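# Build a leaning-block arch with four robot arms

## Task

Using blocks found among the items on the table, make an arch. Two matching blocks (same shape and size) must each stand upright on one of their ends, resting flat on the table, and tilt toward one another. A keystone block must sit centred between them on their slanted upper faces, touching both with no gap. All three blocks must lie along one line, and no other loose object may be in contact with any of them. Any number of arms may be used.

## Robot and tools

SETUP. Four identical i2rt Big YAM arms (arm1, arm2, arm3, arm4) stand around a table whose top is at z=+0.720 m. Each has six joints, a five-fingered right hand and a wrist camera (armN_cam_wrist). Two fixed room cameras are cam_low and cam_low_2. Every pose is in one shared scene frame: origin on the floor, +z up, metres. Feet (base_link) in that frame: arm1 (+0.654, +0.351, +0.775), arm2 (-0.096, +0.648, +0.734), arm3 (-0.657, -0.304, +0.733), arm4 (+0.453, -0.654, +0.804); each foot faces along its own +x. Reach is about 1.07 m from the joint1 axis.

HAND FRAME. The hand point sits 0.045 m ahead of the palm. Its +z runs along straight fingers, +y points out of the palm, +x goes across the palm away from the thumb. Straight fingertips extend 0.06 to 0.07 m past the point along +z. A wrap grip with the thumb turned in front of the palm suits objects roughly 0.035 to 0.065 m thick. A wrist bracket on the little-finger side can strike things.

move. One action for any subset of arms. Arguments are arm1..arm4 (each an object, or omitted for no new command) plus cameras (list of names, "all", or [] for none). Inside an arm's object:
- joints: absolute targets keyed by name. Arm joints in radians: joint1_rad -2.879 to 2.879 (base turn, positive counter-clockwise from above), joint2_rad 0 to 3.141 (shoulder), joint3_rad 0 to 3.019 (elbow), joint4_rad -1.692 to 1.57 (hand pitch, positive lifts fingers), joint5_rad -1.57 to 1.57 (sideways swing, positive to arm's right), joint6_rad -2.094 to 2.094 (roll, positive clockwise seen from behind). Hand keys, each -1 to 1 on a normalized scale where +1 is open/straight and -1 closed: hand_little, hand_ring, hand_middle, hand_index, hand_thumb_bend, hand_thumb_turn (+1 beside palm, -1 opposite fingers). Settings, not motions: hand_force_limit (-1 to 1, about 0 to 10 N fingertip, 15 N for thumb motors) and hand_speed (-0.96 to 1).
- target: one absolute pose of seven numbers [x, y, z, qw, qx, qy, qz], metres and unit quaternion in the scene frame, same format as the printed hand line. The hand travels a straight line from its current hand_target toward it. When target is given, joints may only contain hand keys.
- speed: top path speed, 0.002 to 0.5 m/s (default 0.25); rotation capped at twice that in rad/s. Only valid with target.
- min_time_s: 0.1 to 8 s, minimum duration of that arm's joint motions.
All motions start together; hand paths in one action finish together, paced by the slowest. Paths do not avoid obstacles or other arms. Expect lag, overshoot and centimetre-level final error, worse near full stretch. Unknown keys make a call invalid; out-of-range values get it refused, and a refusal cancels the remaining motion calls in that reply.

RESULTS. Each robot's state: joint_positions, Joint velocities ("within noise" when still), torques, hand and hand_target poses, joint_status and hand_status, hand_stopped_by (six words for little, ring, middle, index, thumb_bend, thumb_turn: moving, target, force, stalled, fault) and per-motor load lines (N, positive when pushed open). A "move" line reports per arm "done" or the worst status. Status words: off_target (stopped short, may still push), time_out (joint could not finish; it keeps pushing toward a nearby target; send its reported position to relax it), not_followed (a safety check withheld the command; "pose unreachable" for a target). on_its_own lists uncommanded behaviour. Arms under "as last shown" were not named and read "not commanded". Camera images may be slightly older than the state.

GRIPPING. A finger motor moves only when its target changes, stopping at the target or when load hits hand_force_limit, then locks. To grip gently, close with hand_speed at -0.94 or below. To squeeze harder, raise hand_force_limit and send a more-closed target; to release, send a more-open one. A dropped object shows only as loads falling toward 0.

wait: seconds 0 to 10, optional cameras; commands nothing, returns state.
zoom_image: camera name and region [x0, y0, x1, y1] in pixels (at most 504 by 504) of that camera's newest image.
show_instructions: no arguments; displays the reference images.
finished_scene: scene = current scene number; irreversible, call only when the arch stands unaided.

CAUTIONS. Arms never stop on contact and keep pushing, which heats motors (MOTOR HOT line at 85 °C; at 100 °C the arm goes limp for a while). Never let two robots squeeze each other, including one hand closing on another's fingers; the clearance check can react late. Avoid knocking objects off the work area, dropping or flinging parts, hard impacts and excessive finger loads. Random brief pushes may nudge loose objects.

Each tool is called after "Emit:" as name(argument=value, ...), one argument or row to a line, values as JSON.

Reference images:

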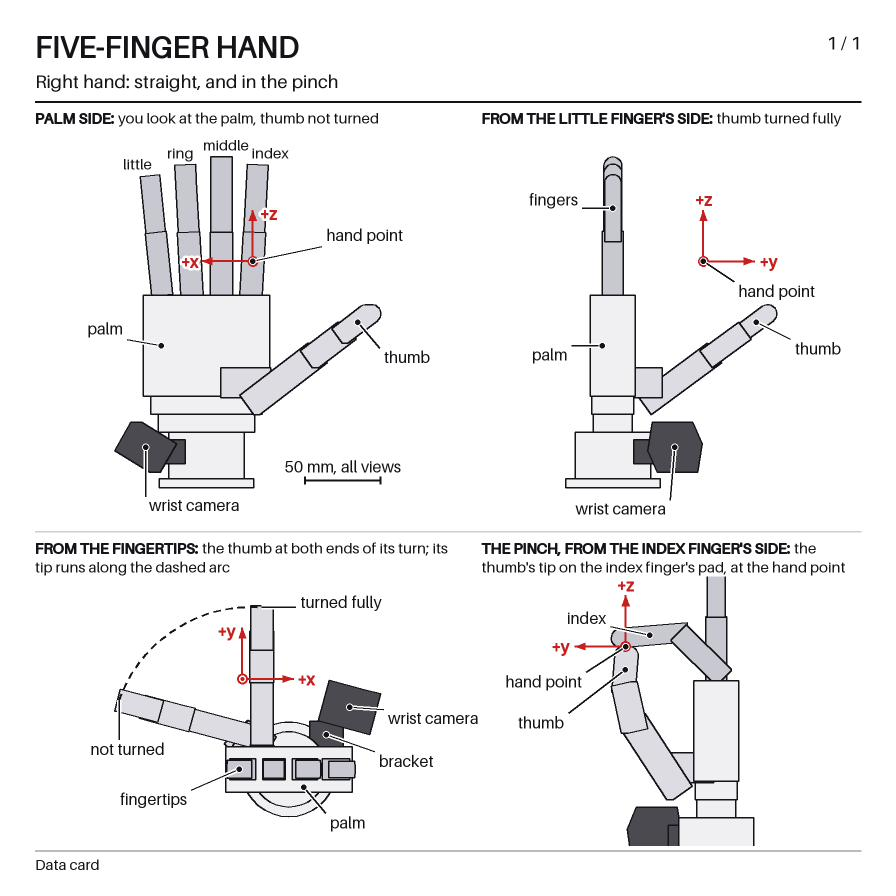

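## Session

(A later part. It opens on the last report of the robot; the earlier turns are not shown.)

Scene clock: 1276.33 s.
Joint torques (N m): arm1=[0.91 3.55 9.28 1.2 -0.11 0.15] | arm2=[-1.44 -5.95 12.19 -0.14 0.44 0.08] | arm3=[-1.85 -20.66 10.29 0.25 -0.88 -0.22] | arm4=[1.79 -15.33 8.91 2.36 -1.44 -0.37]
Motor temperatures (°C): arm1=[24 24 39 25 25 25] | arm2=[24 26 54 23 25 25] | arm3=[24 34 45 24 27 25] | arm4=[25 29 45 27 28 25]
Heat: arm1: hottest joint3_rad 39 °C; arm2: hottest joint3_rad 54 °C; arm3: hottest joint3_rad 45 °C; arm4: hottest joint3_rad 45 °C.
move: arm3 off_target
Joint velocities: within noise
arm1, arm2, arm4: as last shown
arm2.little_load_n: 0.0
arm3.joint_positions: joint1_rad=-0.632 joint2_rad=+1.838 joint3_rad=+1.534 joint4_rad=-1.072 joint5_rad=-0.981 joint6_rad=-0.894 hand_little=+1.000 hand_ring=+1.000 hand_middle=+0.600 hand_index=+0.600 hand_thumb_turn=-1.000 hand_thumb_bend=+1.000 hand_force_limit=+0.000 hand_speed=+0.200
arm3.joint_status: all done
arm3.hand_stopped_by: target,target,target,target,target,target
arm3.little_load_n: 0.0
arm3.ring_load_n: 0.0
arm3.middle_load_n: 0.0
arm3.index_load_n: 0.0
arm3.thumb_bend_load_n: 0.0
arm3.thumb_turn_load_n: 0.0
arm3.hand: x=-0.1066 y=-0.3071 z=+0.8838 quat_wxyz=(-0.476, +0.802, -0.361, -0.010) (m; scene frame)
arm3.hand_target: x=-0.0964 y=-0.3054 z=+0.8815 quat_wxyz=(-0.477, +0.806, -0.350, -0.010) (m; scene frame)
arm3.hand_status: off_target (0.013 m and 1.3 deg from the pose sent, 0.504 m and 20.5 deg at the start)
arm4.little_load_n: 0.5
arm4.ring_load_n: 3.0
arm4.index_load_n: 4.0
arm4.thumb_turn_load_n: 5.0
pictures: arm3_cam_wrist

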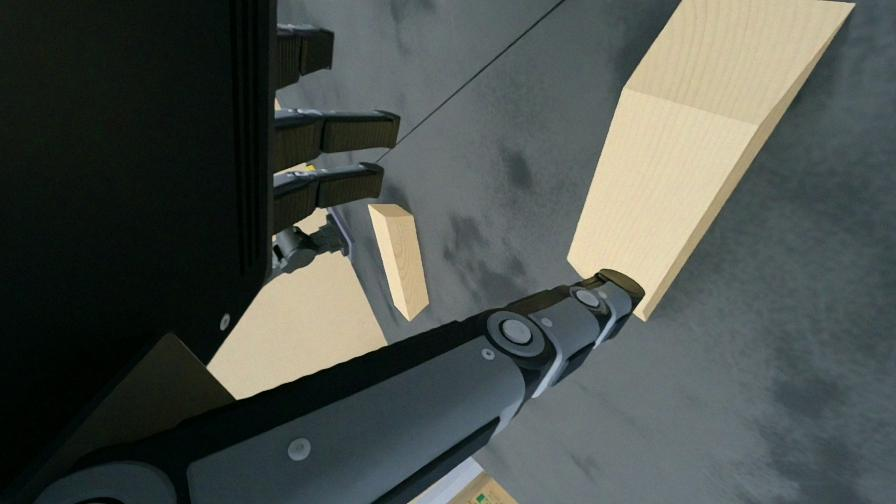

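Emit:
move(
  arm3={"target":[-0.094,-0.3195,0.79,0.473,-0.8071,0.353,0.0049],"speed":0.15},
)

Emit:
move(
  arm3={"target":[-0.094,-0.3195,0.757,0.473,-0.8071,0.353,0.0049],"speed":0.08},
  cameras=["arm3_cam_wrist","cam_low_2"],
)

Emit:
zoom_image(
  camera="cam_low_2",
  region=[340, 250, 500, 370],
)

Scene clock: 1311.10 s.
Joint torques (N m): arm1=[0.91 3.55 9.28 1.18 -0.11 0.15] | arm2=[-1.67 -5.48 12.26 -0.28 0.4 0.06] | arm3=[-2.96 -23.06 7.24 1.47 -0.51 -0.16] | arm4=[1.79 -15.33 8.91 2.39 -1.44 -0.37]
Motor temperatures (°C): arm1=[24 24 39 25 25 25] | arm2=[24 26 55 23 25 25] | arm3=[24 34 44 24 27 25] | arm4=[25 29 45 27 28 25]
Heat: arm1: hottest joint3_rad 39 °C; arm2: hottest joint3_rad 55 °C; arm3: hottest joint3_rad 44 °C; arm4: hottest joint3_rad 45 °C.
move: arm3 off_target
Joint velocities: within noise
arm1, arm2: as last shown
arm1.thumb_bend_load_n: 0.5
arm3.joint_positions: joint1_rad=-0.632 joint2_rad=+1.945 joint3_rad=+1.470 joint4_rad=-0.919 joint5_rad=-0.981 joint6_rad=-0.917 hand_little=+1.000 hand_ring=+1.000 hand_middle=+0.600 hand_index=+0.600 hand_thumb_turn=-1.000 hand_thumb_bend=+1.000 hand_force_limit=+0.000 hand_speed=+0.200
arm3.joint_status: not commanded
arm3.hand_stopped_by: target,target,target,target,target,target
arm3.little_load_n: 0.0
arm3.ring_load_n: 0.0
arm3.middle_load_n: 0.0
arm3.index_load_n: 0.0
arm3.thumb_bend_load_n: 0.0
arm3.thumb_turn_load_n: 0.0
arm3.hand: x=-0.0989 y=-0.3102 z=+0.8028 quat_wxyz=(-0.475, +0.804, -0.356, -0.012) (m; scene frame)
arm3.hand_target: x=-0.0951 y=-0.3190 z=+0.7906 quat_wxyz=(-0.473, +0.807, -0.353, -0.005) (m; scene frame)
arm3.hand_status: off_target (0.017 m and 1.0 deg from the pose sent, 0.095 m and 1.3 deg at the start)
arm4.joint_positions: joint1_rad=-0.052 joint2_rad=+1.373 joint3_rad=+0.986 joint4_rad=-0.403 joint5_rad=-1.235 joint6_rad=-1.917 hand_little=+0.108 hand_ring=+0.140 hand_middle=+0.158 hand_index=+0.159 hand_thumb_turn=-1.000 hand_thumb_bend=+0.787 hand_force_limit=+0.000 hand_speed=-0.900
arm4.joint_status: not commanded
arm4.hand_stopped_by: force,force,force,force,force,target
arm4.little_load_n: 0.5
arm4.ring_load_n: 4.0
arm4.middle_load_n: 8.0
arm4.index_load_n: 4.5
arm4.thumb_bend_load_n: 17.0
arm4.thumb_turn_load_n: 4.5
arm4.hand: x=+0.1690 y=-0.2064 z=+1.0216 quat_wxyz=(-0.605, +0.158, +0.768, -0.138) (m; scene frame)
arm4.hand_target: x=+0.1684 y=-0.2013 z=+1.0601 quat_wxyz=(-0.626, +0.111, +0.765, -0.097) (m; scene frame)
arm4.hand_status: not commanded
pictures: none

Scene clock: 1312.13 s.
Joint torques (N m): arm1=[0.85 3.49 9.26 1.17 -0.11 0.15] | arm2=[-1.79 -5.42 12.23 -0.21 0.41 0.07] | arm3=[-3.6 -21.42 6.87 1.4 -0.49 -0.18] | arm4=[1.73 -15.27 8.91 2.37 -1.44 -0.37]
Motor temperatures (°C): arm1=[24 24 39 25 25 25] | arm2=[24 26 55 23 25 25] | arm3=[24 34 43 24 27 25] | arm4=[25 29 45 27 28 25]
Heat: arm1: hottest joint3_rad 39 °C; arm2: hottest joint3_rad 55 °C; arm3: hottest joint3_rad 43 °C; arm4: hottest joint3_rad 45 °C.
move: arm3 off_target
Joint velocities: within noise
arm1.joint_positions: joint1_rad=+0.282 joint2_rad=+0.278 joint3_rad=+0.087 joint4_rad=+0.451 joint5_rad=+0.095 joint6_rad=-1.592 hand_little=+1.000 hand_ring=+1.000 hand_middle=+1.000 hand_index=+1.000 hand_thumb_turn=+1.000 hand_thumb_bend=+1.000 hand_force_limit=+0.000 hand_speed=-0.800
arm1.joint_status: not commanded
arm1.hand_stopped_by: target,target,target,target,target,target
arm1.little_load_n: 0.0
arm1.ring_load_n: 0.0
arm1.middle_load_n: 0.0
arm1.index_load_n: -0.5
arm1.thumb_bend_load_n: 0.0
arm1.thumb_turn_load_n: 0.0
arm1.hand: x=+0.3598 y=+0.2231 z=+1.0424 quat_wxyz=(+0.764, +0.170, -0.585, +0.212) (m; scene frame)
arm1.hand_target: x=+0.3576 y=+0.2230 z=+1.0558 quat_wxyz=(+0.767, +0.162, -0.582, +0.218) (m; scene frame)
arm1.hand_status: not commanded
arm2.joint_positions: joint1_rad=+0.275 joint2_rad=+1.134 joint3_rad=+1.331 joint4_rad=-1.406 joint5_rad=+0.348 joint6_rad=-0.921 hand_little=+1.000 hand_ring=+1.000 hand_middle=+1.000 hand_index=+1.000 hand_thumb_turn=+1.000 hand_thumb_bend=+1.000 hand_force_limit=+0.000 hand_speed=-0.800
arm2.joint_status: not commanded
arm2.hand_stopped_by: target,target,target,target,target,target
arm2.little_load_n: 0.0
arm2.ring_load_n: 0.0
arm2.middle_load_n: 0.0
arm2.index_load_n: 0.0
arm2.thumb_bend_load_n: 0.0
arm2.thumb_turn_load_n: 0.0
arm2.hand: x=+0.0547 y=+0.3416 z=+1.0584 quat_wxyz=(+0.185, +0.694, -0.677, +0.160) (m; scene frame)
arm2.hand_target: x=+0.0606 y=+0.3385 z=+1.0809 quat_wxyz=(+0.187, +0.687, -0.679, +0.180) (m; scene frame)
arm2.hand_status: not commanded
arm3.joint_positions: joint1_rad=-0.632 joint2_rad=+1.979 joint3_rad=+1.447 joint4_rad=-0.848 joint5_rad=-0.981 joint6_rad=-0.919 hand_little=+1.000 hand_ring=+1.000 hand_middle=+0.600 hand_index=+0.600 hand_thumb_turn=-1.000 hand_thumb_bend=+1.000 hand_force_limit=+0.000 hand_speed=+0.200
arm3.joint_status: not commanded
arm3.hand_stopped_by: target,target,target,target,target,target
arm3.little_load_n: 0.0
arm3.ring_load_n: 0.0
arm3.middle_load_n: 0.0
arm3.index_load_n: 0.0
arm3.thumb_bend_load_n: 0.0
arm3.thumb_turn_load_n: 0.0
arm3.hand: x=-0.0955 y=-0.3112 z=+0.7764 quat_wxyz=(-0.476, +0.806, -0.352, -0.006) (m; scene frame)
arm3.hand_target: x=-0.0948 y=-0.3192 z=+0.7579 quat_wxyz=(-0.473, +0.807, -0.353, -0.004) (m; scene frame)
arm3.hand_status: off_target (0.021 m and 0.4 deg from the pose sent, 0.047 m and 1.0 deg at the start)
arm4: as last shown
arm4.ring_load_n: 3.5
arm4.middle_load_n: 7.5
arm4.thumb_turn_load_n: 5.0
pictures: arm3_cam_wrist, cam_low_2

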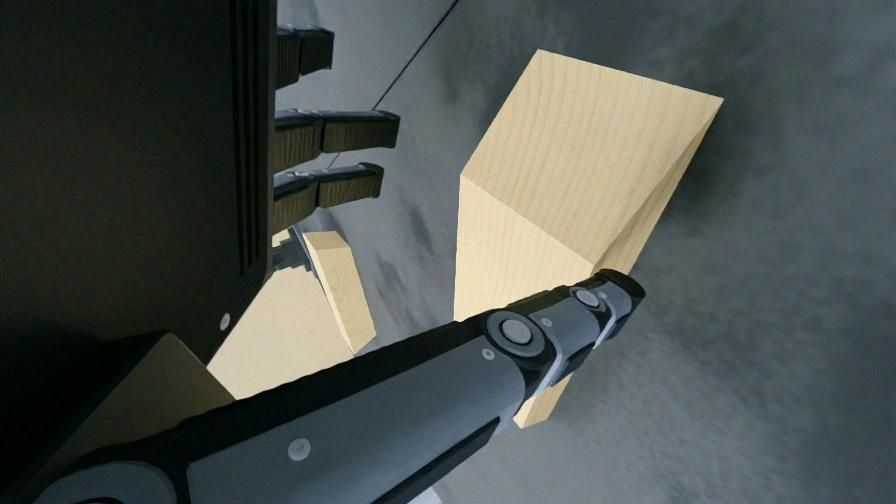

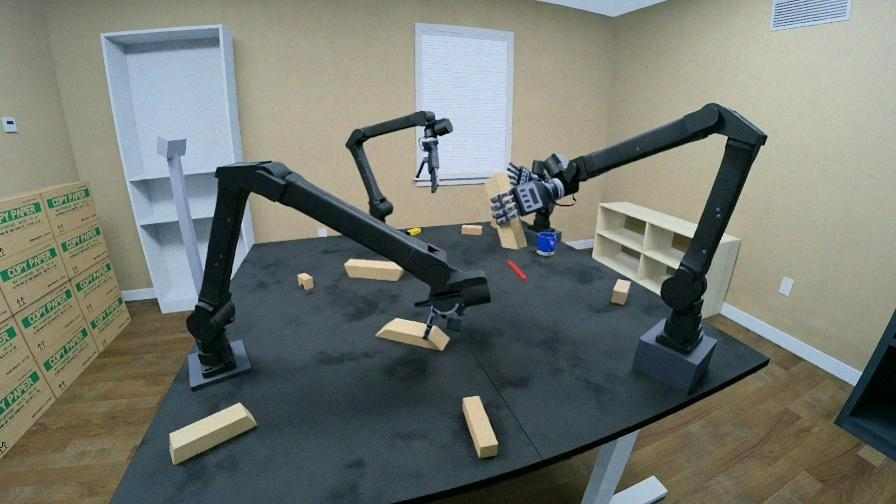

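Scaled by 3.150 from the camera's 896x504 image, which has a finer 1280x720 frame.

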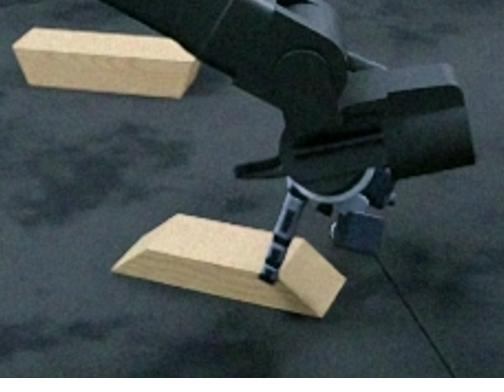

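Emit:
move(
  arm3={"target":[-0.100,-0.324,0.738,0.473,-0.8071,0.353,0.0049],"speed":0.08},
  cameras=["arm3_cam_wrist","cam_low_2"],
)

Emit:
zoom_image(
  camera="cam_low_2",
  region=[340, 250, 500, 370],
)

Scene clock: 1319.17 s.
Joint torques (N m): arm1=[0.85 3.55 9.29 1.18 -0.11 0.15] | arm2=[-1.44 -5.48 12.23 -0.13 0.4 0.08] | arm3=[-2.96 -20.95 6.68 1.66 -0.53 -0.22] | arm4=[1.73 -15.21 8.91 2.39 -1.43 -0.36]
Motor temperatures (°C): arm1=[24 24 39 25 25 25] | arm2=[24 26 56 23 25 25] | arm3=[24 33 42 24 27 25] | arm4=[25 29 45 27 28 25]
Heat: arm1: hottest joint3_rad 39 °C; arm2: hottest joint3_rad 56 °C; arm3: hottest joint3_rad 42 °C; arm4: hottest joint3_rad 45 °C.
move: arm3 off_target
Joint velocities: within noise
arm1, arm2, arm4: as last shown
arm1.index_load_n: 0.0
arm3.joint_positions: joint1_rad=-0.652 joint2_rad=+1.996 joint3_rad=+1.422 joint4_rad=-0.818 joint5_rad=-0.981 joint6_rad=-0.936 hand_little=+1.000 hand_ring=+1.000 hand_middle=+0.600 hand_index=+0.600 hand_thumb_turn=-1.000 hand_thumb_bend=+1.000 hand_force_limit=+0.000 hand_speed=+0.200
arm3.joint_status: not commanded
arm3.hand_stopped_by: target,target,target,target,target,target
arm3.little_load_n: 0.0
arm3.ring_load_n: 0.0
arm3.middle_load_n: 0.0
arm3.index_load_n: 0.0
arm3.thumb_bend_load_n: 0.0
arm3.thumb_turn_load_n: 0.0
arm3.hand: x=-0.1004 y=-0.3217 z=+0.7588 quat_wxyz=(-0.476, +0.804, -0.356, -0.002) (m; scene frame)
arm3.hand_target: x=-0.1012 y=-0.3285 z=+0.7384 quat_wxyz=(-0.473, +0.806, -0.357, -0.003) (m; scene frame)
arm3.hand_status: off_target (0.021 m and 0.7 deg from the pose sent, 0.041 m and 0.4 deg at the start)
pictures: arm3_cam_wrist, cam_low_2

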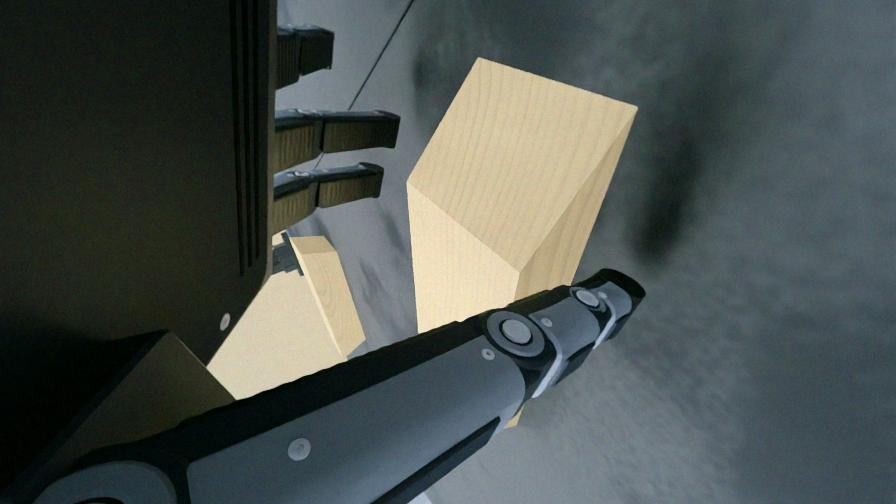

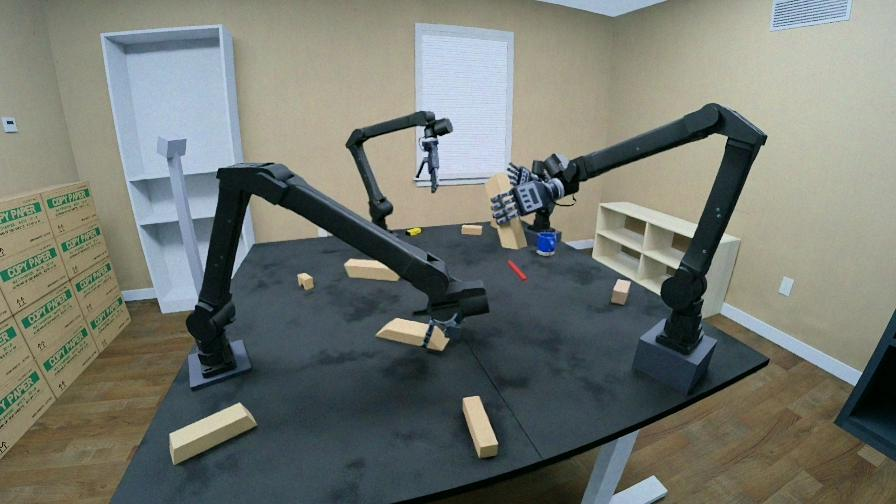

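Scaled by 3.150 from the camera's 896x504 image, which has a finer 1280x720 frame.

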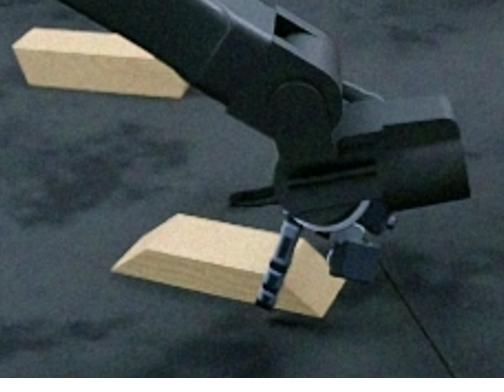

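Emit:
move(
  arm3={"joints":{"hand_speed":-0.9,"hand_force_limit":0,"hand_index":-0.2,"hand_middle":-0.2,"hand_thumb_bend":-0.2}},
)

Emit:
move(
  arm3={"joints":{"hand_index":-0.3,"hand_middle":-0.3}},
  cameras=["arm3_cam_wrist","cam_low_2"],
)

Emit:
zoom_image(
  camera="cam_low_2",
  region=[340, 250, 500, 370],
)

Scene clock: 1330.17 s.
Joint torques (N m): arm1=[0.79 3.43 9.26 1.17 -0.11 0.16] | arm2=[-1.61 -5.19 12.27 -0.16 0.41 0.08] | arm3=[-2.67 -21.54 6.79 1.43 -0.59 -0.2] | arm4=[1.85 -15.27 8.9 2.39 -1.44 -0.37]
Motor temperatures (°C): arm1=[24 24 39 25 25 25] | arm2=[24 26 56 23 25 25] | arm3=[24 34 42 24 27 25] | arm4=[25 29 45 27 28 25]
Heat: arm1: hottest joint3_rad 39 °C; arm2: hottest joint3_rad 56 °C; arm3: hottest joint3_rad 42 °C; arm4: hottest joint3_rad 45 °C.
move: arm3 off_target
Joint velocities: within noise
arm1, arm2, arm4: as last shown
arm3.joint_positions: joint1_rad=-0.645 joint2_rad=+1.996 joint3_rad=+1.422 joint4_rad=-0.818 joint5_rad=-0.981 joint6_rad=-0.934 hand_little=+1.000 hand_ring=+1.000 hand_middle=+0.183 hand_index=+0.174 hand_thumb_turn=-1.000 hand_thumb_bend=+0.789 hand_force_limit=+0.000 hand_speed=-0.900
arm3.joint_status: hand_middle off_target (ended at +0.183, target -0.200); hand_index off_target (ended at +0.174, target -0.200); hand_thumb_bend off_target (ended at +0.789, target -0.200); the others done
arm3.hand_stopped_by: target,target,force,force,force,target
arm3.little_load_n: 0.0
arm3.ring_load_n: 0.0
arm3.middle_load_n: 4.0
arm3.index_load_n: 6.5
arm3.thumb_bend_load_n: 9.0
arm3.thumb_turn_load_n: -0.5
arm3.hand: x=-0.1003 y=-0.3173 z=+0.7589 quat_wxyz=(-0.476, +0.806, -0.354, -0.004) (m; scene frame)
arm3.hand_target: x=-0.1011 y=-0.3242 z=+0.7385 quat_wxyz=(-0.473, +0.807, -0.354, -0.005) (m; scene frame)
arm3.hand_status: not commanded
pictures: none

Scene clock: 1330.70 s.
Joint torques (N m): arm1=[0.91 3.6 9.26 1.17 -0.11 0.15] | arm2=[-1.67 -5.66 12.18 -0.13 0.42 0.06] | arm3=[-2.49 -20.48 6.46 1.43 -0.61 -0.18] | arm4=[1.79 -15.33 8.91 2.37 -1.43 -0.37]
Motor temperatures (°C): arm1=[24 24 39 25 25 25] | arm2=[24 26 56 23 25 25] | arm3=[24 34 42 24 27 25] | arm4=[25 29 45 27 28 25]
Heat: arm1: hottest joint3_rad 39 °C; arm2: hottest joint3_rad 56 °C; arm3: hottest joint3_rad 42 °C; arm4: hottest joint3_rad 45 °C.
move: arm3 off_target
Joint velocities: within noise
arm1, arm2, arm4: as last shown
arm3.joint_positions: joint1_rad=-0.645 joint2_rad=+1.996 joint3_rad=+1.422 joint4_rad=-0.818 joint5_rad=-0.981 joint6_rad=-0.936 hand_little=+1.000 hand_ring=+1.000 hand_middle=+0.177 hand_index=+0.174 hand_thumb_turn=-1.000 hand_thumb_bend=+0.789 hand_force_limit=+0.000 hand_speed=-0.900
arm3.joint_status: hand_middle off_target (ended at +0.177, target -0.300); hand_index off_target (ended at +0.174, target -0.300)
arm3.hand_stopped_by: target,target,force,force,force,target
arm3.little_load_n: 0.0
arm3.ring_load_n: 0.0
arm3.middle_load_n: 7.5
arm3.index_load_n: 5.0
arm3.thumb_bend_load_n: 10.5
arm3.thumb_turn_load_n: 0.0
arm3.hand: x=-0.1002 y=-0.3174 z=+0.7588 quat_wxyz=(-0.476, +0.806, -0.353, -0.004) (m; scene frame)
arm3.hand_target: x=-0.1011 y=-0.3242 z=+0.7384 quat_wxyz=(-0.473, +0.807, -0.354, -0.005) (m; scene frame)
arm3.hand_status: not commanded
pictures: arm3_cam_wrist, cam_low_2

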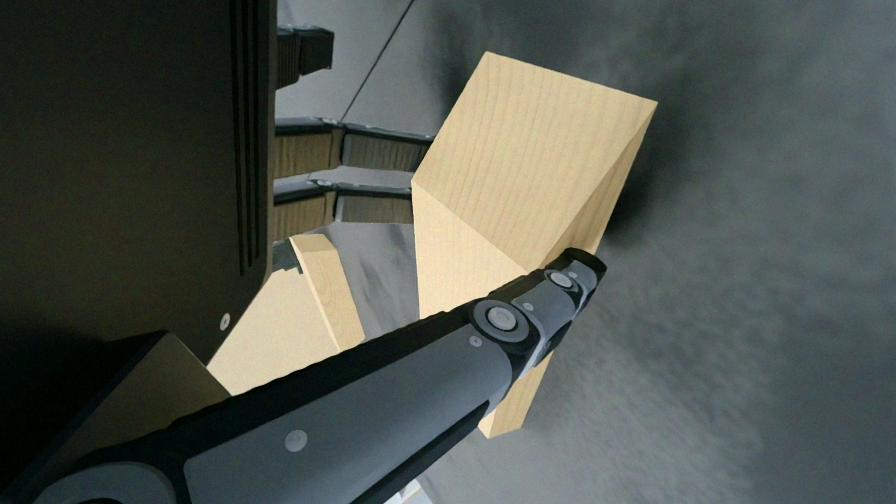

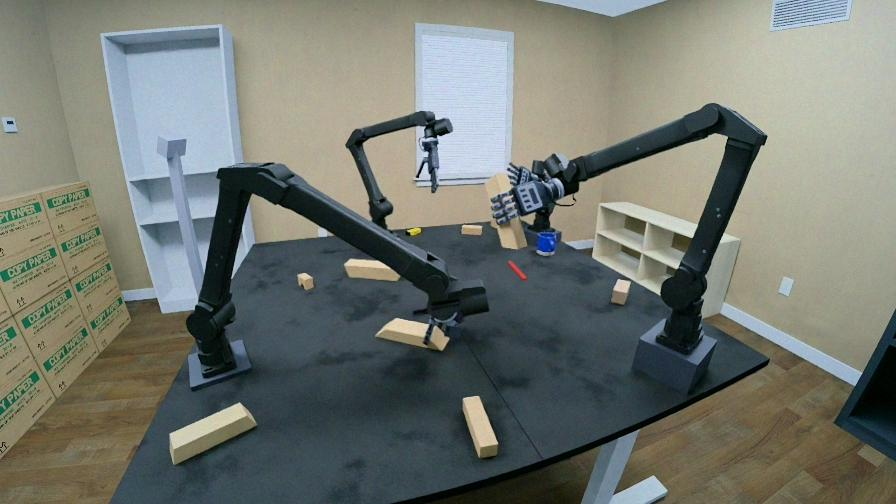

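Scaled by 3.150 from the camera's 896x504 image, which has a finer 1280x720 frame.

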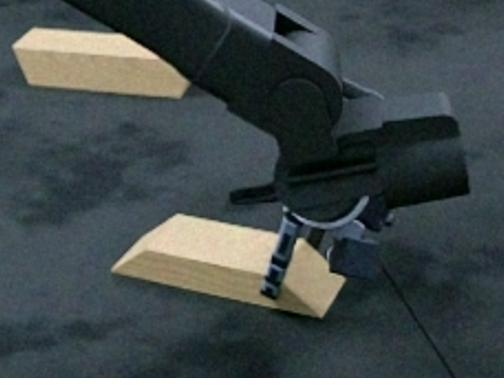

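Emit:
move(
  arm3={"target":[-0.13,-0.29,0.92,0.473,-0.8071,0.353,0.0049],"speed":0.15},
  cameras=["arm3_cam_wrist","cam_low_2"],
)

Emit:
zoom_image(
  camera="cam_low_2",
  region=[320, 220, 480, 340],
)

Scene clock: 1336.90 s.
Joint torques (N m): arm1=[0.97 3.55 9.28 1.21 -0.1 0.15] | arm2=[-1.67 -5.25 12.21 -0.25 0.41 0.08] | arm3=[-1.2 -22.71 10.17 0.25 -0.61 0.39] | arm4=[1.73 -15.33 8.91 2.37 -1.44 -0.37]
Motor temperatures (°C): arm1=[24 24 39 25 25 25] | arm2=[24 26 56 23 25 25] | arm3=[24 35 41 24 27 25] | arm4=[25 29 45 27 28 25]
Heat: arm1: hottest joint3_rad 39 °C; arm2: hottest joint3_rad 56 °C; arm3: hottest joint3_rad 41 °C; arm4: hottest joint3_rad 45 °C.
move: arm3 off_target
Joint velocities: within noise
arm1, arm2, arm4: as last shown
arm3.joint_positions: joint1_rad=-0.619 joint2_rad=+1.747 joint3_rad=+1.458 joint4_rad=-1.091 joint5_rad=-0.972 joint6_rad=-0.909 hand_little=+1.000 hand_ring=+1.000 hand_middle=+0.177 hand_index=+0.173 hand_thumb_turn=-1.000 hand_thumb_bend=+0.789 hand_force_limit=+0.000 hand_speed=-0.900
arm3.joint_status: not commanded
arm3.hand_stopped_by: target,target,force,force,force,target
arm3.little_load_n: 0.0
arm3.ring_load_n: 0.0
arm3.middle_load_n: 9.0
arm3.index_load_n: 0.0
arm3.thumb_bend_load_n: 8.5
arm3.thumb_turn_load_n: 0.5
arm3.hand: x=-0.1367 y=-0.2933 z=+0.9005 quat_wxyz=(-0.472, +0.808, -0.352, -0.010) (m; scene frame)
arm3.hand_target: x=-0.1295 y=-0.2899 z=+0.9198 quat_wxyz=(-0.473, +0.808, -0.352, -0.005) (m; scene frame)
arm3.hand_status: off_target (0.021 m and 0.7 deg from the pose sent, 0.166 m and 0.4 deg at the start)
pictures: arm3_cam_wrist, cam_low_2

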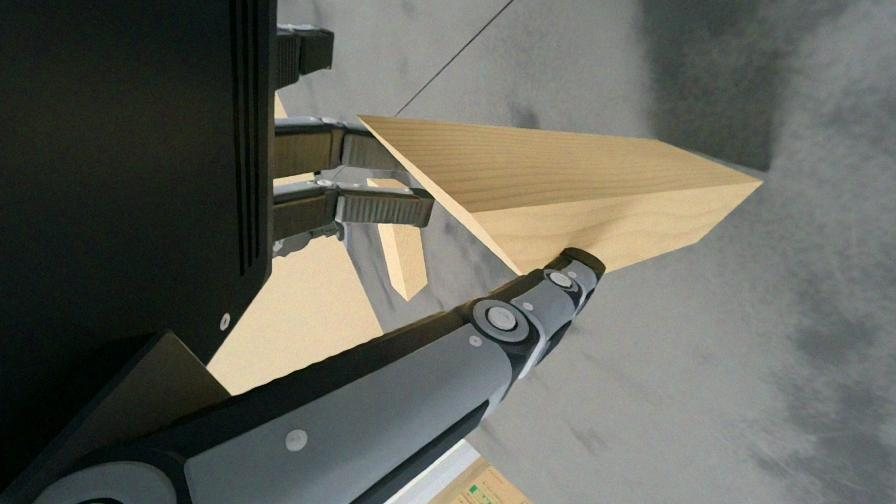

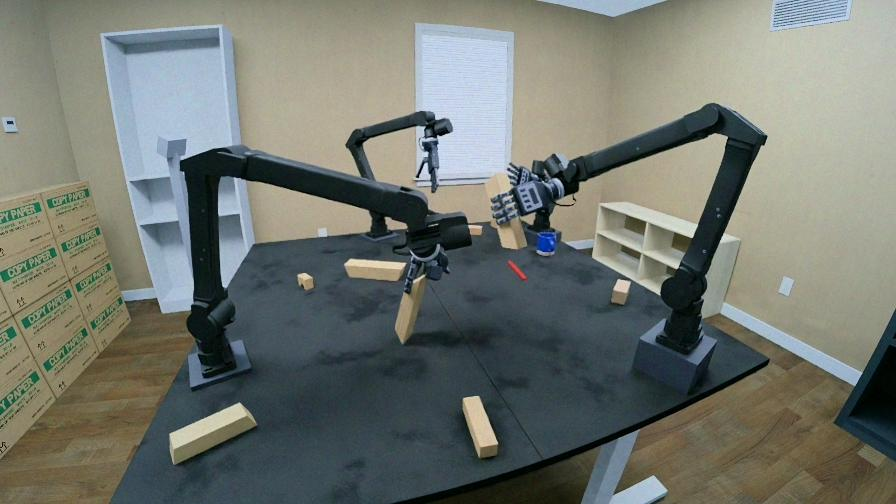

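Scaled by 3.150 from the camera's 896x504 image, which has a finer 1280x720 frame.

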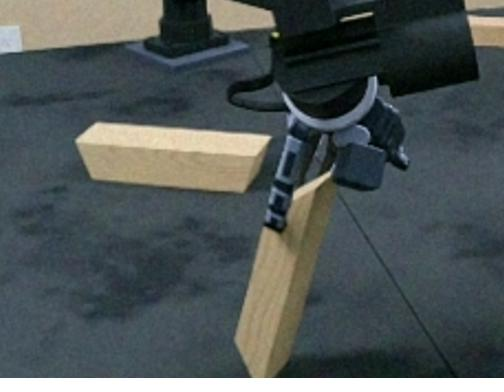

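Emit:
move(
  arm3={"target":[-0.145,-0.285,0.89,0.4305,-0.8449,0.2827,-0.1441],"speed":0.1},
  cameras=["arm3_cam_wrist","cam_low_2"],
)

Emit:
zoom_image(
  camera="cam_low_2",
  region=[320, 220, 480, 340],
)

Scene clock: 1368.57 s.
Joint torques (N m): arm1=[0.85 3.55 9.26 1.17 -0.1 0.16] | arm2=[-1.9 -4.66 12.19 -0.32 0.41 0.09] | arm3=[0.5 -18.08 7.28 1.99 -0.32 0.1] | arm4=[1.79 -15.33 8.91 2.4 -1.43 -0.37]
Motor temperatures (°C): arm1=[24 24 39 25 25 25] | arm2=[24 26 57 23 25 25] | arm3=[24 36 41 24 27 25] | arm4=[25 29 45 27 29 25]
Heat: arm1: hottest joint3_rad 39 °C; arm2: hottest joint3_rad 57 °C; arm3: hottest joint3_rad 41 °C; arm4: hottest joint3_rad 45 °C.
move: arm3 off_target
Joint velocities: within noise
arm1, arm2, arm4: as last shown
arm1.thumb_turn_load_n: 0.5
arm3.joint_positions: joint1_rad=-0.586 joint2_rad=+1.534 joint3_rad=+1.202 joint4_rad=-0.716 joint5_rad=-0.827 joint6_rad=-0.897 hand_little=+1.000 hand_ring=+1.000 hand_middle=+0.177 hand_index=+0.174 hand_thumb_turn=-1.000 hand_thumb_bend=+0.789 hand_force_limit=+0.000 hand_speed=-0.900
arm3.joint_status: not commanded
arm3.hand_stopped_by: target,target,force,force,force,target
arm3.little_load_n: 0.0
arm3.ring_load_n: 0.0
arm3.middle_load_n: 8.0
arm3.index_load_n: 1.0
arm3.thumb_bend_load_n: 9.0
arm3.thumb_turn_load_n: 0.5
arm3.hand: x=-0.1460 y=-0.2954 z=+0.8931 quat_wxyz=(-0.430, +0.842, -0.292, +0.145) (m; scene frame)
arm3.hand_target: x=-0.1457 y=-0.2891 z=+0.8893 quat_wxyz=(-0.430, +0.843, -0.290, +0.144) (m; scene frame)
arm3.hand_status: off_target (0.011 m and 1.2 deg from the pose sent, 0.016 m and 20.4 deg at the start)
pictures: arm3_cam_wrist, cam_low_2

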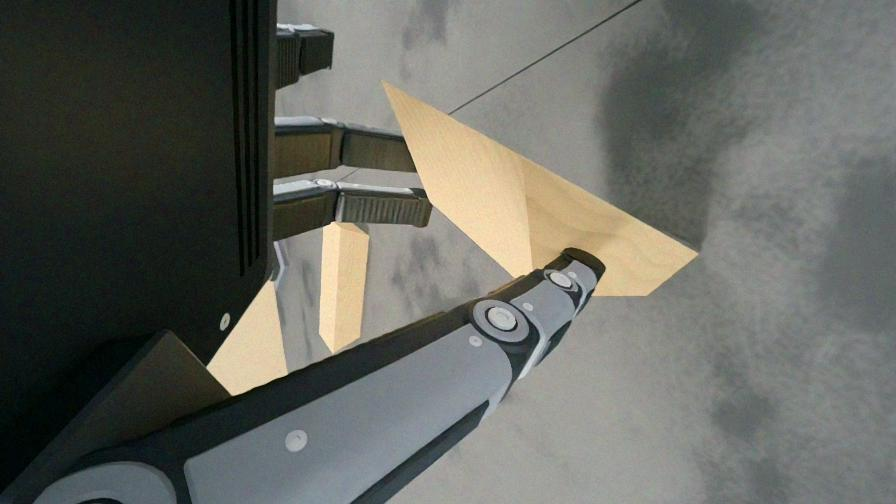

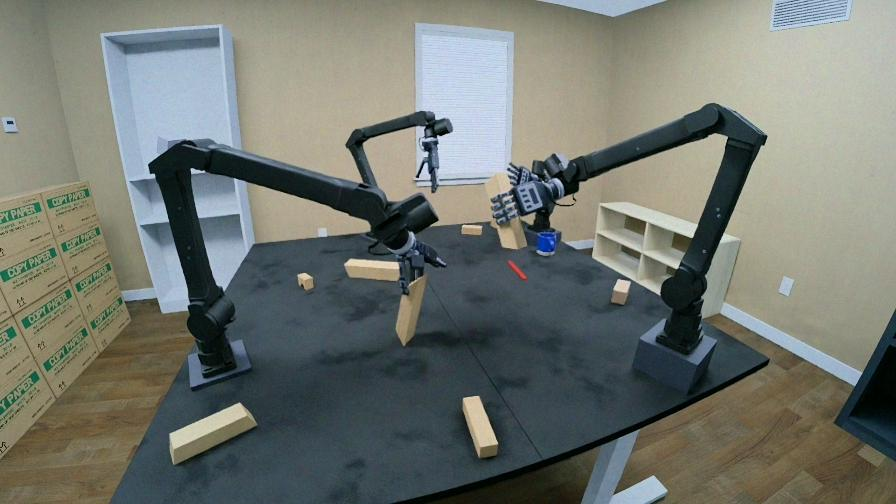

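Scaled by 3.150 from the camera's 896x504 image, which has a finer 1280x720 frame.

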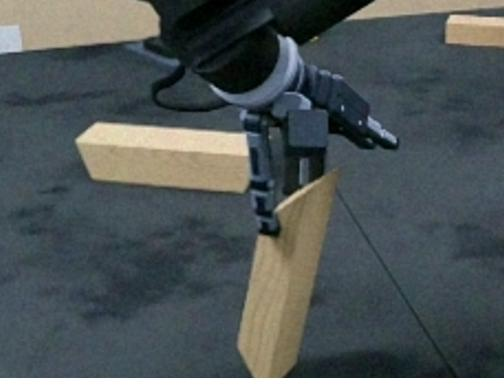

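Emit:
move(
  arm3={"target":[-0.150,-0.285,0.868,0.4305,-0.8449,0.2827,-0.1441],"speed":0.06},
)

Emit:
move(
  arm3={"target":[-0.185,-0.262,0.862,0.4305,-0.8449,0.2827,-0.1441],"speed":0.06},
  cameras=["arm3_cam_wrist","cam_low_2"],
)

Emit:
zoom_image(
  camera="cam_low_2",
  region=[320, 220, 480, 340],
)

Scene clock: 1386.87 s.
Joint torques (N m): arm1=[0.97 3.55 9.28 1.18 -0.11 0.15] | arm2=[-1.85 -5.13 12.18 -0.25 0.42 0.05] | arm3=[-1.14 -14.97 5.9 1.68 -0.38 0] | arm4=[1.79 -15.33 8.92 2.39 -1.43 -0.37]
Motor temperatures (°C): arm1=[24 24 39 25 25 25] | arm2=[24 26 57 23 25 25] | arm3=[24 34 41 24 26 25] | arm4=[25 29 45 27 29 25]
Heat: arm1: hottest joint3_rad 39 °C; arm2: hottest joint3_rad 57 °C; arm3: hottest joint3_rad 41 °C; arm4: hottest joint3_rad 45 °C.
move: arm3 off_target
Joint velocities: within noise
arm1, arm2, arm4: as last shown
arm1.thumb_turn_load_n: 0.0
arm2.ring_load_n: 0.5
arm3.joint_positions: joint1_rad=-0.586 joint2_rad=+1.517 joint3_rad=+1.168 joint4_rad=-0.653 joint5_rad=-0.827 joint6_rad=-0.897 hand_little=+1.000 hand_ring=+1.000 hand_middle=+0.177 hand_index=+0.174 hand_thumb_turn=-1.000 hand_thumb_bend=+0.789 hand_force_limit=+0.000 hand_speed=-0.900
arm3.joint_status: not commanded
arm3.hand_stopped_by: target,target,force,force,force,target
arm3.little_load_n: 0.0
arm3.ring_load_n: 0.0
arm3.middle_load_n: 8.0
arm3.index_load_n: 1.5
arm3.thumb_bend_load_n: 9.5
arm3.thumb_turn_load_n: -0.5
arm3.hand: x=-0.1442 y=-0.2958 z=+0.8908 quat_wxyz=(-0.432, +0.841, -0.282, +0.165) (m; scene frame)
arm3.hand_target: x=-0.1507 y=-0.2853 z=+0.8695 quat_wxyz=(-0.430, +0.845, -0.282, +0.145) (m; scene frame)
arm3.hand_status: off_target (0.026 m and 2.4 deg from the pose sent, 0.027 m and 1.2 deg at the start)
pictures: none

Scene clock: 1388.17 s.
Joint torques (N m): arm1=[0.85 3.55 9.28 1.16 -0.11 0.15] | arm2=[-1.9 -5.71 12.33 -0.24 0.42 0.06] | arm3=[-0.21 -12.75 6.48 2.24 0 0.11] | arm4=[1.85 -15.27 8.92 2.39 -1.44 -0.37]
Motor temperatures (°C): arm1=[24 24 39 25 25 25] | arm2=[24 26 57 23 25 25] | arm3=[24 34 41 24 26 25] | arm4=[25 29 45 27 29 25]
Heat: arm1: hottest joint3_rad 39 °C; arm2: hottest joint3_rad 57 °C; arm3: hottest joint3_rad 41 °C; arm4: hottest joint3_rad 45 °C.
move: arm3 off_target
Joint velocities: within noise
arm1, arm2: as last shown
arm2.ring_load_n: 0.0
arm3.joint_positions: joint1_rad=-0.543 joint2_rad=+1.416 joint3_rad=+1.037 joint4_rad=-0.601 joint5_rad=-0.820 joint6_rad=-0.866 hand_little=+1.000 hand_ring=+1.000 hand_middle=+0.177 hand_index=+0.174 hand_thumb_turn=-1.000 hand_thumb_bend=+0.789 hand_force_limit=+0.000 hand_speed=-0.900
arm3.joint_status: not commanded
arm3.hand_stopped_by: target,target,force,force,force,target
arm3.little_load_n: 0.0
arm3.ring_load_n: 0.0
arm3.middle_load_n: 6.5
arm3.index_load_n: 4.0
arm3.thumb_bend_load_n: 10.0
arm3.thumb_turn_load_n: 1.0
arm3.hand: x=-0.1830 y=-0.2663 z=+0.8850 quat_wxyz=(-0.437, +0.842, -0.273, +0.160) (m; scene frame)
arm3.hand_target: x=-0.1864 y=-0.2616 z=+0.8632 quat_wxyz=(-0.431, +0.845, -0.282, +0.144) (m; scene frame)
arm3.hand_status: off_target (0.024 m and 2.3 deg from the pose sent, 0.060 m and 2.4 deg at the start)
arm4.joint_positions: joint1_rad=-0.052 joint2_rad=+1.373 joint3_rad=+0.986 joint4_rad=-0.403 joint5_rad=-1.235 joint6_rad=-1.917 hand_little=+0.108 hand_ring=+0.140 hand_middle=+0.158 hand_index=+0.159 hand_thumb_turn=-1.000 hand_thumb_bend=+0.787 hand_force_limit=+0.000 hand_speed=-0.900
arm4.joint_status: not commanded
arm4.hand_stopped_by: force,force,force,force,force,target
arm4.little_load_n: 0.5
arm4.ring_load_n: 3.5
arm4.middle_load_n: 7.5
arm4.index_load_n: 4.5
arm4.thumb_bend_load_n: 17.0
arm4.thumb_turn_load_n: 5.0
arm4.hand: x=+0.1690 y=-0.2064 z=+1.0216 quat_wxyz=(-0.605, +0.158, +0.768, -0.138) (m; scene frame)
arm4.hand_target: x=+0.1684 y=-0.2013 z=+1.0601 quat_wxyz=(-0.626, +0.111, +0.765, -0.097) (m; scene frame)
arm4.hand_status: not commanded
pictures: arm3_cam_wrist, cam_low_2

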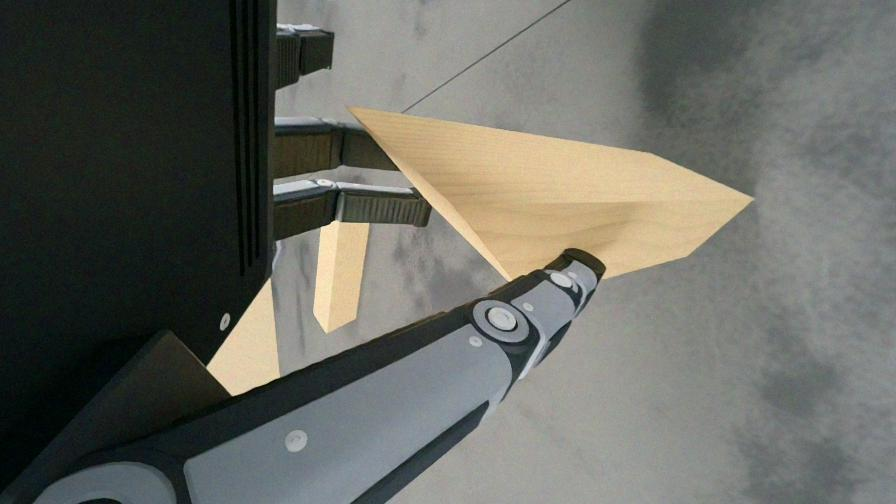

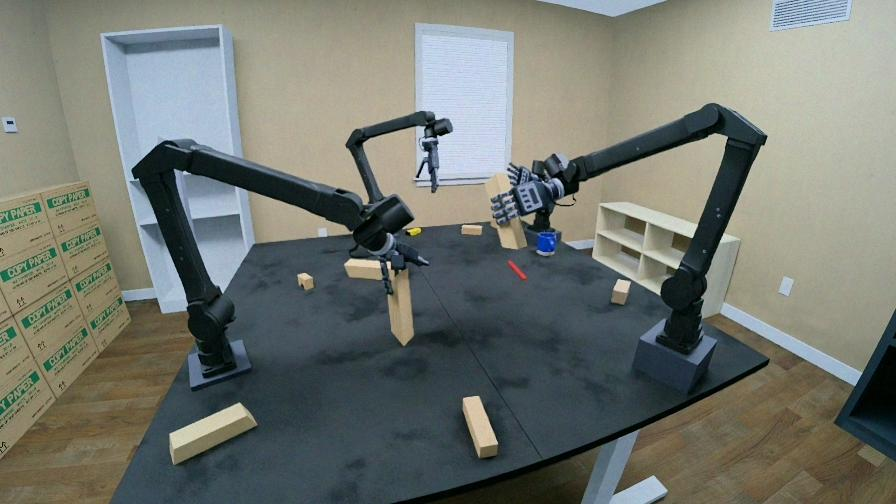

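Scaled by 3.150 from the camera's 896x504 image, which has a finer 1280x720 frame.

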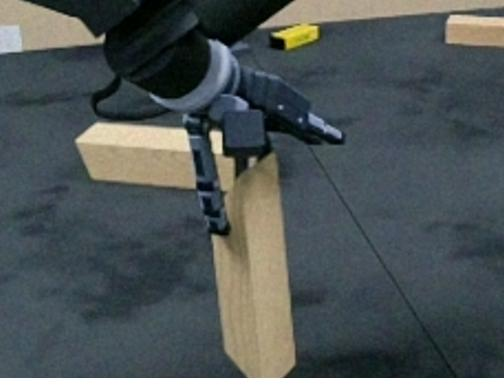

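Emit:
move(
  arm3={"target":[-0.215,-0.241,0.843,0.4305,-0.8449,0.2827,-0.1441],"speed":0.06},
)

Emit:
move(
  arm3={"target":[-0.240,-0.222,0.81,0.4305,-0.8449,0.2827,-0.1441],"speed":0.06},
  cameras=["arm3_cam_wrist","cam_low_2"],
)

Emit:
zoom_image(
  camera="cam_low_2",
  region=[320, 220, 480, 340],
)

Scene clock: 1395.17 s.
Joint torques (N m): arm1=[0.85 3.43 9.26 1.21 -0.1 0.15] | arm2=[-1.79 -5.13 12.18 -0.1 0.41 0.08] | arm3=[-0.56 -14.62 7.75 2.54 -0.41 0.29] | arm4=[1.73 -15.33 8.91 2.39 -1.43 -0.37]
Motor temperatures (°C): arm1=[24 24 39 25 25 25] | arm2=[24 26 57 23 25 25] | arm3=[24 33 40 24 26 25] | arm4=[25 29 45 27 29 25]
Heat: arm1: hottest joint3_rad 39 °C; arm2: hottest joint3_rad 57 °C; arm3: hottest joint3_rad 40 °C; arm4: hottest joint3_rad 45 °C.
move: arm3 done
Joint velocities: within noise
arm1.joint_positions: joint1_rad=+0.282 joint2_rad=+0.278 joint3_rad=+0.087 joint4_rad=+0.451 joint5_rad=+0.095 joint6_rad=-1.592 hand_little=+1.000 hand_ring=+1.000 hand_middle=+1.000 hand_index=+1.000 hand_thumb_turn=+1.000 hand_thumb_bend=+1.000 hand_force_limit=+0.000 hand_speed=-0.800
arm1.joint_status: not commanded
arm1.hand_stopped_by: target,target,target,target,target,target
arm1.little_load_n: 0.0
arm1.ring_load_n: 0.0
arm1.middle_load_n: 0.0
arm1.index_load_n: 0.0
arm1.thumb_bend_load_n: 0.0
arm1.thumb_turn_load_n: 0.0
arm1.hand: x=+0.3598 y=+0.2231 z=+1.0424 quat_wxyz=(+0.764, +0.170, -0.585, +0.212) (m; scene frame)
arm1.hand_target: x=+0.3576 y=+0.2230 z=+1.0558 quat_wxyz=(+0.767, +0.162, -0.582, +0.218) (m; scene frame)
arm1.hand_status: not commanded
arm2.joint_positions: joint1_rad=+0.275 joint2_rad=+1.134 joint3_rad=+1.331 joint4_rad=-1.406 joint5_rad=+0.348 joint6_rad=-0.921 hand_little=+1.000 hand_ring=+1.000 hand_middle=+1.000 hand_index=+1.000 hand_thumb_turn=+1.000 hand_thumb_bend=+1.000 hand_force_limit=+0.000 hand_speed=-0.800
arm2.joint_status: not commanded
arm2.hand_stopped_by: target,target,target,target,target,target
arm2.little_load_n: 0.0
arm2.ring_load_n: 0.0
arm2.middle_load_n: 0.0
arm2.index_load_n: 0.0
arm2.thumb_bend_load_n: 0.0
arm2.thumb_turn_load_n: 0.0
arm2.hand: x=+0.0547 y=+0.3416 z=+1.0584 quat_wxyz=(+0.185, +0.694, -0.677, +0.160) (m; scene frame)
arm2.hand_target: x=+0.0606 y=+0.3385 z=+1.0809 quat_wxyz=(+0.187, +0.687, -0.679, +0.180) (m; scene frame)
arm2.hand_status: not commanded
arm3.joint_positions: joint1_rad=-0.493 joint2_rad=+1.391 joint3_rad=+0.890 joint4_rad=-0.506 joint5_rad=-0.784 joint6_rad=-0.837 hand_little=+1.000 hand_ring=+1.000 hand_middle=+0.177 hand_index=+0.174 hand_thumb_turn=-1.000 hand_thumb_bend=+0.789 hand_force_limit=+0.000 hand_speed=-0.900
arm3.joint_status: not commanded
arm3.hand_stopped_by: target,target,force,force,force,target
arm3.little_load_n: 0.0
arm3.ring_load_n: 0.0
arm3.middle_load_n: 8.0
arm3.index_load_n: 2.5
arm3.thumb_bend_load_n: 9.5
arm3.thumb_turn_load_n: 0.5
arm3.hand: x=-0.2203 y=-0.2421 z=+0.8377 quat_wxyz=(-0.426, +0.850, -0.277, +0.137) (m; scene frame)
arm3.hand_target: x=-0.2156 y=-0.2381 z=+0.8429 quat_wxyz=(-0.429, +0.848, -0.277, +0.144) (m; scene frame)
arm3.hand_status: done (0.008 m and 1.3 deg from the pose sent, 0.059 m and 2.3 deg at the start)
arm4: as last shown
arm4.ring_load_n: 3.0
arm4.middle_load_n: 7.0
pictures: none

Scene clock: 1396.50 s.
Joint torques (N m): arm1=[0.91 3.49 9.29 1.17 -0.11 0.15] | arm2=[-1.96 -5.07 12.31 -0.24 0.43 0.08] | arm3=[-0.91 -14.33 6.89 2.36 -0.32 0.38] | arm4=[1.79 -15.33 8.91 2.37 -1.44 -0.37]
Motor temperatures (°C): arm1=[24 24 39 25 25 25] | arm2=[24 26 57 23 25 25] | arm3=[24 33 40 24 26 25] | arm4=[25 29 45 27 29 25]
Heat: arm1: hottest joint3_rad 39 °C; arm2: hottest joint3_rad 57 °C; arm3: hottest joint3_rad 40 °C; arm4: hottest joint3_rad 45 °C.
move: arm3 done
Joint velocities: within noise
arm1, arm2, arm4: as last shown
arm3.joint_positions: joint1_rad=-0.462 joint2_rad=+1.381 joint3_rad=+0.766 joint4_rad=-0.364 joint5_rad=-0.764 joint6_rad=-0.785 hand_little=+1.000 hand_ring=+1.000 hand_middle=+0.177 hand_index=+0.174 hand_thumb_turn=-1.000 hand_thumb_bend=+0.789 hand_force_limit=+0.000 hand_speed=-0.900
arm3.joint_status: not commanded
arm3.hand_stopped_by: target,target,force,force,force,target
arm3.little_load_n: 0.0
arm3.ring_load_n: 0.0
arm3.middle_load_n: 8.0
arm3.index_load_n: 3.0
arm3.thumb_bend_load_n: 10.0
arm3.thumb_turn_load_n: 1.0
arm3.hand: x=-0.2438 y=-0.2273 z=+0.8023 quat_wxyz=(-0.426, +0.848, -0.284, +0.136) (m; scene frame)
arm3.hand_target: x=-0.2405 y=-0.2223 z=+0.8100 quat_wxyz=(-0.431, +0.845, -0.283, +0.144) (m; scene frame)
arm3.hand_status: done (0.010 m and 1.1 deg from the pose sent, 0.040 m and 1.3 deg at the start)
arm4.ring_load_n: 3.5
arm4.middle_load_n: 7.5
pictures: arm3_cam_wrist, cam_low_2

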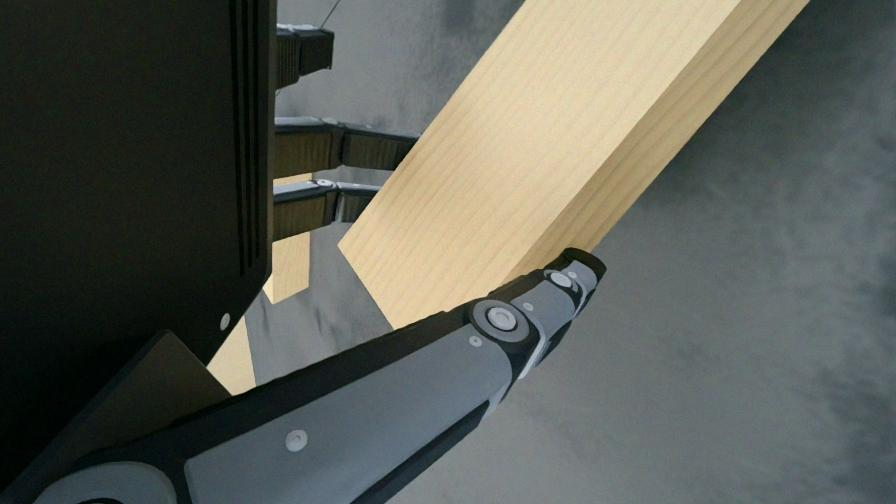

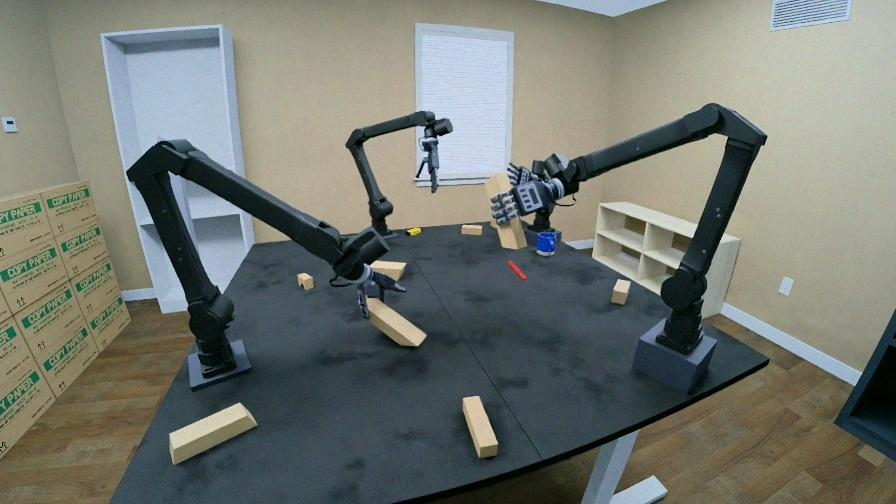

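Scaled by 3.150 from the camera's 896x504 image, which has a finer 1280x720 frame.

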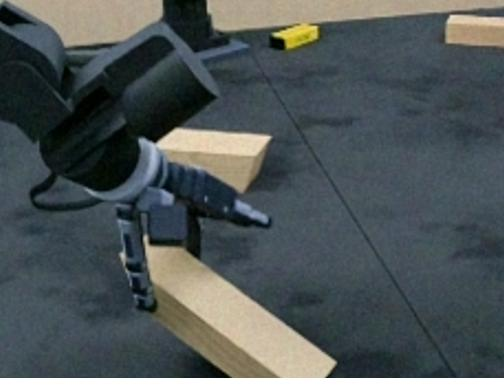

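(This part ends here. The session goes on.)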